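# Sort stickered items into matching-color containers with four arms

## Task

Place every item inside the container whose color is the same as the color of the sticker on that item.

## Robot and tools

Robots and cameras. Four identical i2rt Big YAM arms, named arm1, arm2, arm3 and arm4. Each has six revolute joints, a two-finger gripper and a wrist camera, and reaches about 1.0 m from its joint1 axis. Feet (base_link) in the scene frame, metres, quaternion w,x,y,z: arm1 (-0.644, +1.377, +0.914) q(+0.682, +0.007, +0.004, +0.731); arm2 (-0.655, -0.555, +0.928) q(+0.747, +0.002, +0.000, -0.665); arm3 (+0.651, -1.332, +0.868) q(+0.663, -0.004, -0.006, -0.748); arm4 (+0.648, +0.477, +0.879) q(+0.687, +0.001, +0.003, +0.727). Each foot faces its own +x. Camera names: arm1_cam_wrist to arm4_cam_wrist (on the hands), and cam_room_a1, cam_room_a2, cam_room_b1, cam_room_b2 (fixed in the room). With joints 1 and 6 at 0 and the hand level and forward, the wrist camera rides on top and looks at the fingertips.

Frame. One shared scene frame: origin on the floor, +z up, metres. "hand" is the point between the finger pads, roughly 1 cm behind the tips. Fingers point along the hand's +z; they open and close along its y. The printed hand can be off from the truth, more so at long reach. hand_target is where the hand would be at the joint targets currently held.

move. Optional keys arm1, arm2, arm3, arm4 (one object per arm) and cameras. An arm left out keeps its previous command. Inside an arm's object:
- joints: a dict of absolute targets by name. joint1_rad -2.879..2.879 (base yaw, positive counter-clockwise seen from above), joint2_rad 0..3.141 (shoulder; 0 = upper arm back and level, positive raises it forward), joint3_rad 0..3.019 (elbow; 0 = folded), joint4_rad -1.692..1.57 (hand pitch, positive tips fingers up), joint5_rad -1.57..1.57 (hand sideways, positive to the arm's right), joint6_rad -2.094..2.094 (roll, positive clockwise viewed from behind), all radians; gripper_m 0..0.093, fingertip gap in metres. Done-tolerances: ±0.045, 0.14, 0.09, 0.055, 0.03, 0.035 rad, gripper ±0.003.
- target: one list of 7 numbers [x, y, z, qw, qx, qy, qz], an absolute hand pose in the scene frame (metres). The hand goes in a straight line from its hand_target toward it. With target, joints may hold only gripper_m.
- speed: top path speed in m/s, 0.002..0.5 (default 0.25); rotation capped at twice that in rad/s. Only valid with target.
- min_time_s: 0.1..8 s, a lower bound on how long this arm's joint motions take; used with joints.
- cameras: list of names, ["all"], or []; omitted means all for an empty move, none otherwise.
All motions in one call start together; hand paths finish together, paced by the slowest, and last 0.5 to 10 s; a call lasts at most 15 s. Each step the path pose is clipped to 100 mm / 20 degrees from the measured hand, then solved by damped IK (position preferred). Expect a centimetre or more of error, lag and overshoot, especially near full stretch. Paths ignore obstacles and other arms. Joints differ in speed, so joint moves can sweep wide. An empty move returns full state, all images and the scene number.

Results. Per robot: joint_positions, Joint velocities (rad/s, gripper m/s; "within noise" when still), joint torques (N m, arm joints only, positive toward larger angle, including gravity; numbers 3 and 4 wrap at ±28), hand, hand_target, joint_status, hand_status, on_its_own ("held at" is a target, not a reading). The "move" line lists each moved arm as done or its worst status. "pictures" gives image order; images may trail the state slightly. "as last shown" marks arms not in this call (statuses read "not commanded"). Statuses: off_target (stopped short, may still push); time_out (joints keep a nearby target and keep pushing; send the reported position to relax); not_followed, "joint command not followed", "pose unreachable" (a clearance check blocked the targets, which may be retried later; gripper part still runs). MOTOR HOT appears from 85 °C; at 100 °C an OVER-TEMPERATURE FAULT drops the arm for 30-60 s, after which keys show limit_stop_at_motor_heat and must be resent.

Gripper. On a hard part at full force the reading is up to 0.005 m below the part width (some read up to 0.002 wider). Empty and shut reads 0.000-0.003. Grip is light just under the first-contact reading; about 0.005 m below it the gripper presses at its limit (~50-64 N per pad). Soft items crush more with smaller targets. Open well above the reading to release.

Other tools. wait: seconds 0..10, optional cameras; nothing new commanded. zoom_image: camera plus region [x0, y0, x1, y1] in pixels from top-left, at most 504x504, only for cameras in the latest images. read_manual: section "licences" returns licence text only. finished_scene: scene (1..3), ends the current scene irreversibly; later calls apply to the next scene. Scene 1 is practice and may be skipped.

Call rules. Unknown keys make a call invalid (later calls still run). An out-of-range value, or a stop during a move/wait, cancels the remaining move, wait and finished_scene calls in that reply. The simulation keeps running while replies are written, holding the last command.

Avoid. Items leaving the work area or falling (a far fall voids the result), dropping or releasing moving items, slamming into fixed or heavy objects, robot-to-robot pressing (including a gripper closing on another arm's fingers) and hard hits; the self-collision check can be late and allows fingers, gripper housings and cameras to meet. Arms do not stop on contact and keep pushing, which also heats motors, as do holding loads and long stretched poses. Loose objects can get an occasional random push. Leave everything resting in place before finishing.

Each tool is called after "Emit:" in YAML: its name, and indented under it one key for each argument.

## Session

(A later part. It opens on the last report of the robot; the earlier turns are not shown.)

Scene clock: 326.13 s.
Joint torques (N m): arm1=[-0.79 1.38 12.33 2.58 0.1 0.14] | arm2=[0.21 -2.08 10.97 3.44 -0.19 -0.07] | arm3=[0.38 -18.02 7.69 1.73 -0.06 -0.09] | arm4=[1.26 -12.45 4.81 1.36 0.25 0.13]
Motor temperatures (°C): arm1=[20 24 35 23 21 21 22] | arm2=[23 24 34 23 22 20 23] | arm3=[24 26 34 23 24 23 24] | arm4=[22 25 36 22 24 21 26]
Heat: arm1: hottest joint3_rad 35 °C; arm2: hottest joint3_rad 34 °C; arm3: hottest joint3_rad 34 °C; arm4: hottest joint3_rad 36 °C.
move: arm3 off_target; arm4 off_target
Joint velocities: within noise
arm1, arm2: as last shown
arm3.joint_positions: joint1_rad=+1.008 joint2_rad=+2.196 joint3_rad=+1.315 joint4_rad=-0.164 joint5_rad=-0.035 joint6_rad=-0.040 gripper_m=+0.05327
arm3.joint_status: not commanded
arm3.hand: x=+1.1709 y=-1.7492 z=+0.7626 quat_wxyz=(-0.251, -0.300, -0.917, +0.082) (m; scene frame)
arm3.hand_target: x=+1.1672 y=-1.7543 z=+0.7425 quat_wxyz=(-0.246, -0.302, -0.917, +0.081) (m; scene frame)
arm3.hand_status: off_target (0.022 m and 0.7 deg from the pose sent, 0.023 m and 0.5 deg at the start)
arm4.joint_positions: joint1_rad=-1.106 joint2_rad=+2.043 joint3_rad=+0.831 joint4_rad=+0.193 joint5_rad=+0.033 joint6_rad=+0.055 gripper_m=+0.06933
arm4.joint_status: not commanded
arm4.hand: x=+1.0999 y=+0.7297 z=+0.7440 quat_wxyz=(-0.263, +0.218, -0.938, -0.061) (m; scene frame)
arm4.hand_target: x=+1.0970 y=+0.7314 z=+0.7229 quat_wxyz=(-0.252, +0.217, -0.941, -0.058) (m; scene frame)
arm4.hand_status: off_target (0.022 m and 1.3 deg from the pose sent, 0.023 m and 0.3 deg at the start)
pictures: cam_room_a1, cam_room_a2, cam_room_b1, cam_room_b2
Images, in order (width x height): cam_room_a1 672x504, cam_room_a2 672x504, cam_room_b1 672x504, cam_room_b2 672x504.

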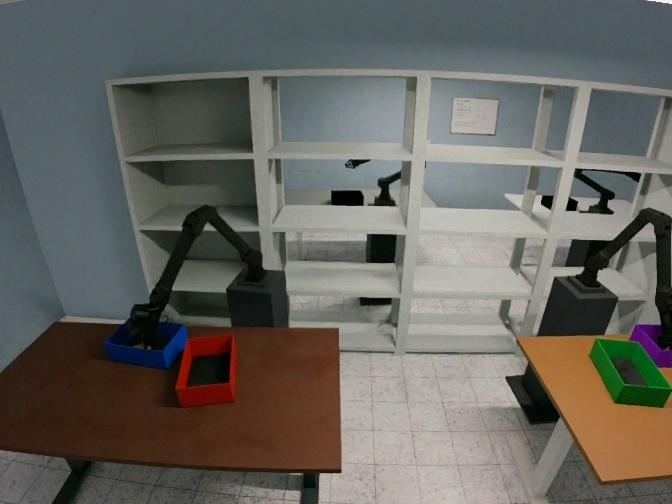

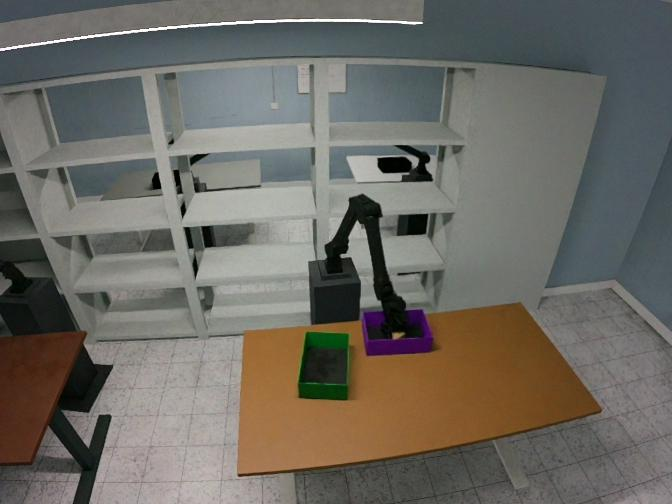

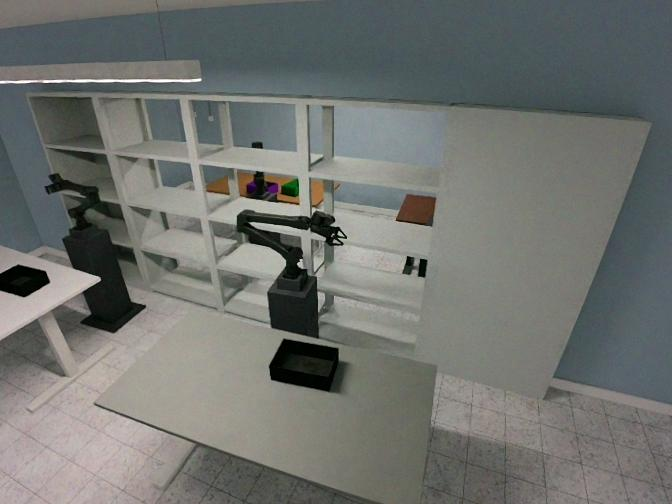

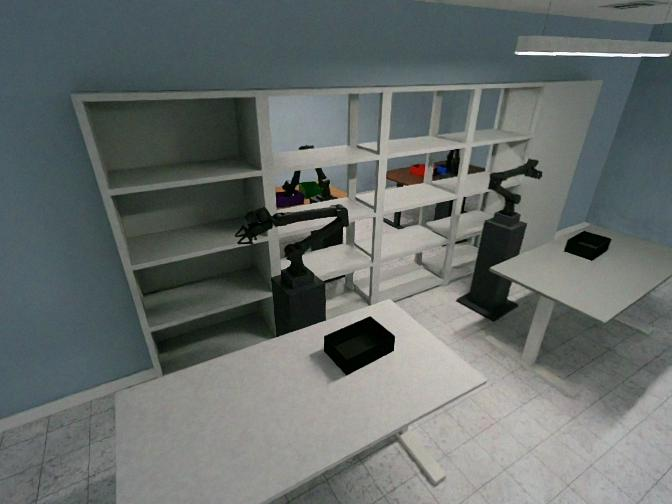

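Both in contact. Release.

Emit:
move:
  arm3: {"joints":{"gripper_m":0.078}}
  arm4: {"joints":{"gripper_m":0.092}}

Emit:
move:
  arm3: {"target":[1.14,-1.735,0.84,-0.2458,-0.3025,-0.9174,0.0811],"speed":0.12}
  arm4: {"target":[1.07,0.718,0.84,-0.2522,0.2173,-0.9412,-0.0582],"speed":0.12}

Emit:
move:
  arm3: {"target":[1.09,-1.70,0.96,-0.2458,-0.3025,-0.9174,0.0811],"speed":0.2}
  arm4: {"target":[1.03,0.70,0.95,-0.2522,0.2173,-0.9412,-0.0582],"speed":0.2}
  cameras: ["arm3_cam_wrist","arm4_cam_wrist"]

Scene clock: 332.23 s.
Joint torques (N m): arm1=[-1.26 1.44 12.18 2.63 0.06 0.11] | arm2=[0.21 -2.02 10.99 3.43 -0.19 -0.06] | arm3=[0.56 -20.31 7.56 1.36 -0.02 -0.09] | arm4=[0.79 -13.98 4.52 1.2 0.13 0.14]
Motor temperatures (°C): arm1=[20 24 35 23 21 21 22] | arm2=[23 24 34 23 22 20 23] | arm3=[24 26 34 23 24 23 24] | arm4=[22 25 35 22 24 21 26]
Heat: arm1: hottest joint3_rad 35 °C; arm2: hottest joint3_rad 34 °C; arm3: hottest joint3_rad 34 °C; arm4: hottest joint3_rad 35 °C.
move: arm3 done; arm4 done
Joint velocities: within noise
arm1, arm2: as last shown
arm3.joint_positions: joint1_rad=+1.008 joint2_rad=+2.220 joint3_rad=+1.315 joint4_rad=-0.157 joint5_rad=-0.036 joint6_rad=-0.039 gripper_m=+0.07796
arm3.joint_status: all done
arm3.hand: x=+1.1675 y=-1.7465 z=+0.7478 quat_wxyz=(-0.244, -0.301, -0.919, +0.079) (m; scene frame)
arm3.hand_target: x=+1.1672 y=-1.7544 z=+0.7426 quat_wxyz=(-0.246, -0.302, -0.917, +0.081) (m; scene frame)
arm3.hand_status: not commanded
arm4.joint_positions: joint1_rad=-1.101 joint2_rad=+2.062 joint3_rad=+0.835 joint4_rad=+0.199 joint5_rad=+0.037 joint6_rad=+0.054 gripper_m=+0.09191
arm4.joint_status: all done
arm4.hand: x=+1.0978 y=+0.7304 z=+0.7366 quat_wxyz=(-0.259, +0.221, -0.938, -0.059) (m; scene frame)
arm4.hand_target: x=+1.0969 y=+0.7313 z=+0.7229 quat_wxyz=(-0.252, +0.217, -0.941, -0.058) (m; scene frame)
arm4.hand_status: not commanded
pictures: none

Scene clock: 333.90 s.
Joint torques (N m): arm1=[-1.2 1.79 12.12 2.59 0.06 0.12] | arm2=[0.21 -2.02 11.03 3.43 -0.19 -0.06] | arm3=[0.09 -21.13 6.48 0.69 -0.09 -0.11] | arm4=[1.44 -15.03 5.24 0.65 0.18 0.15]
Motor temperatures (°C): arm1=[20 24 35 23 21 21 22] | arm2=[23 24 34 23 22 20 23] | arm3=[24 26 33 23 24 23 24] | arm4=[22 25 35 22 24 21 26]
Heat: arm1: hottest joint3_rad 35 °C; arm2: hottest joint3_rad 34 °C; arm3: hottest joint3_rad 33 °C; arm4: hottest joint3_rad 35 °C.
move: arm3 done; arm4 done
Joint velocities: within noise
arm1.joint_positions: joint1_rad=-0.205 joint2_rad=+0.459 joint3_rad=+0.450 joint4_rad=-0.320 joint5_rad=-0.002 joint6_rad=-0.008 gripper_m=+0.09297
arm1.joint_status: not commanded
arm1.hand: x=-0.5946 y=+1.7027 z=+1.1895 quat_wxyz=(-0.435, +0.534, -0.614, -0.386) (m; scene frame)
arm1.hand_target: x=-0.5958 y=+1.7031 z=+1.1971 quat_wxyz=(-0.442, +0.527, -0.608, -0.396) (m; scene frame)
arm1.hand_status: not commanded
arm2.joint_positions: joint1_rad=+0.007 joint2_rad=+0.461 joint3_rad=+0.466 joint4_rad=-0.321 joint5_rad=+0.004 joint6_rad=+0.012 gripper_m=+0.08494
arm2.joint_status: not commanded
arm2.hand: x=-0.6160 y=-0.8844 z=+1.2114 quat_wxyz=(-0.441, -0.542, -0.603, +0.385) (m; scene frame)
arm2.hand_target: x=-0.6176 y=-0.8834 z=+1.2100 quat_wxyz=(-0.443, -0.536, -0.602, +0.393) (m; scene frame)
arm2.hand_status: not commanded
arm3.joint_positions: joint1_rad=+1.007 joint2_rad=+2.000 joint3_rad=+1.226 joint4_rad=-0.278 joint5_rad=-0.037 joint6_rad=-0.041 gripper_m=+0.07796
arm3.joint_status: not commanded
arm3.hand: x=+1.1486 y=-1.7303 z=+0.8380 quat_wxyz=(-0.249, -0.299, -0.918, +0.081) (m; scene frame)
arm3.hand_target: x=+1.1402 y=-1.7350 z=+0.8400 quat_wxyz=(-0.246, -0.302, -0.917, +0.081) (m; scene frame)
arm3.hand_status: done (0.010 m and 0.5 deg from the pose sent, 0.097 m and 0.4 deg at the start)
arm4.joint_positions: joint1_rad=-1.101 joint2_rad=+1.731 joint3_rad=+0.752 joint4_rad=-0.055 joint5_rad=+0.037 joint6_rad=+0.055 gripper_m=+0.09191
arm4.joint_status: not commanded
arm4.hand: x=+1.0741 y=+0.7167 z=+0.8395 quat_wxyz=(-0.256, +0.220, -0.939, -0.058) (m; scene frame)
arm4.hand_target: x=+1.0701 y=+0.7180 z=+0.8400 quat_wxyz=(-0.252, +0.217, -0.941, -0.058) (m; scene frame)
arm4.hand_status: done (0.004 m and 0.6 deg from the pose sent, 0.108 m and 1.0 deg at the start)
pictures: none

Scene clock: 335.23 s.
Joint torques (N m): arm1=[-0.73 1.08 12.26 2.4 0.11 0.11] | arm2=[0.21 -2.08 10.99 3.47 -0.19 -0.06] | arm3=[0.03 -15.97 7.95 0.75 -0.09 -0.12] | arm4=[1.2 -10.46 7.68 0.38 0.25 0.13]
Motor temperatures (°C): arm1=[20 24 35 23 21 21 22] | arm2=[23 24 34 23 22 20 23] | arm3=[24 26 33 23 24 23 24] | arm4=[22 25 35 22 24 21 26]
Heat: arm1: hottest joint3_rad 35 °C; arm2: hottest joint3_rad 34 °C; arm3: hottest joint3_rad 33 °C; arm4: hottest joint3_rad 35 °C.
move: arm3 off_target; arm4 done
Joint velocities: within noise
arm1, arm2: as last shown
arm3.joint_positions: joint1_rad=+0.994 joint2_rad=+1.663 joint3_rad=+1.128 joint4_rad=-0.506 joint5_rad=-0.044 joint6_rad=-0.053 gripper_m=+0.07796
arm3.joint_status: not commanded
arm3.hand: x=+1.0985 y=-1.6965 z=+0.9658 quat_wxyz=(-0.254, -0.299, -0.916, +0.083) (m; scene frame)
arm3.hand_target: x=+1.0900 y=-1.7000 z=+0.9602 quat_wxyz=(-0.246, -0.303, -0.917, +0.081) (m; scene frame)
arm3.hand_status: off_target (0.011 m and 1.1 deg from the pose sent, 0.139 m and 0.5 deg at the start)
arm4.joint_positions: joint1_rad=-1.088 joint2_rad=+1.362 joint3_rad=+0.721 joint4_rad=-0.393 joint5_rad=+0.043 joint6_rad=+0.067 gripper_m=+0.09191
arm4.joint_status: not commanded
arm4.hand: x=+1.0322 y=+0.6980 z=+0.9502 quat_wxyz=(-0.256, +0.220, -0.939, -0.058) (m; scene frame)
arm4.hand_target: x=+1.0300 y=+0.6999 z=+0.9500 quat_wxyz=(-0.252, +0.217, -0.941, -0.058) (m; scene frame)
arm4.hand_status: done (0.003 m and 0.6 deg from the pose sent, 0.120 m and 0.6 deg at the start)
pictures: arm3_cam_wrist, arm4_cam_wrist
Images, in order (width x height): arm3_cam_wrist 672x504, arm4_cam_wrist 672x504.

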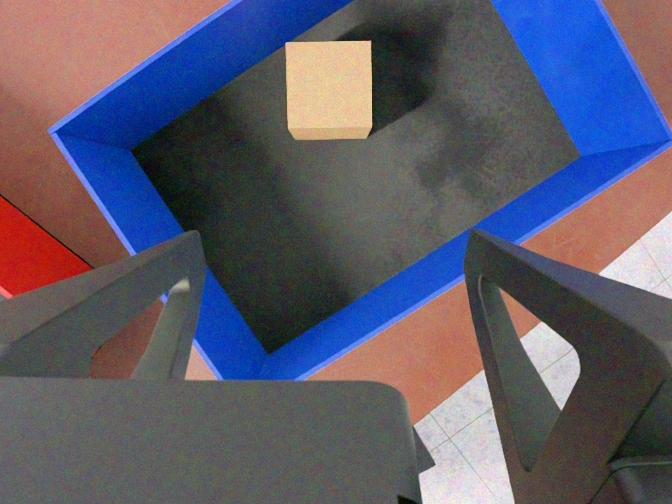

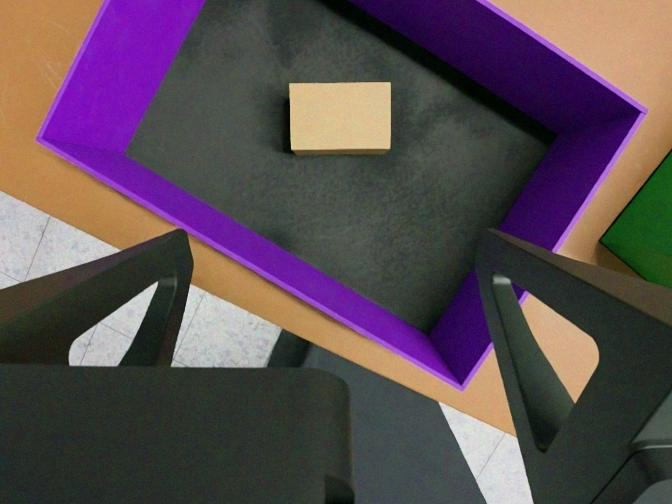

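Both are in their containers.

Emit:
finished_scene:
  scene: 3

The scene is finished: the task was done.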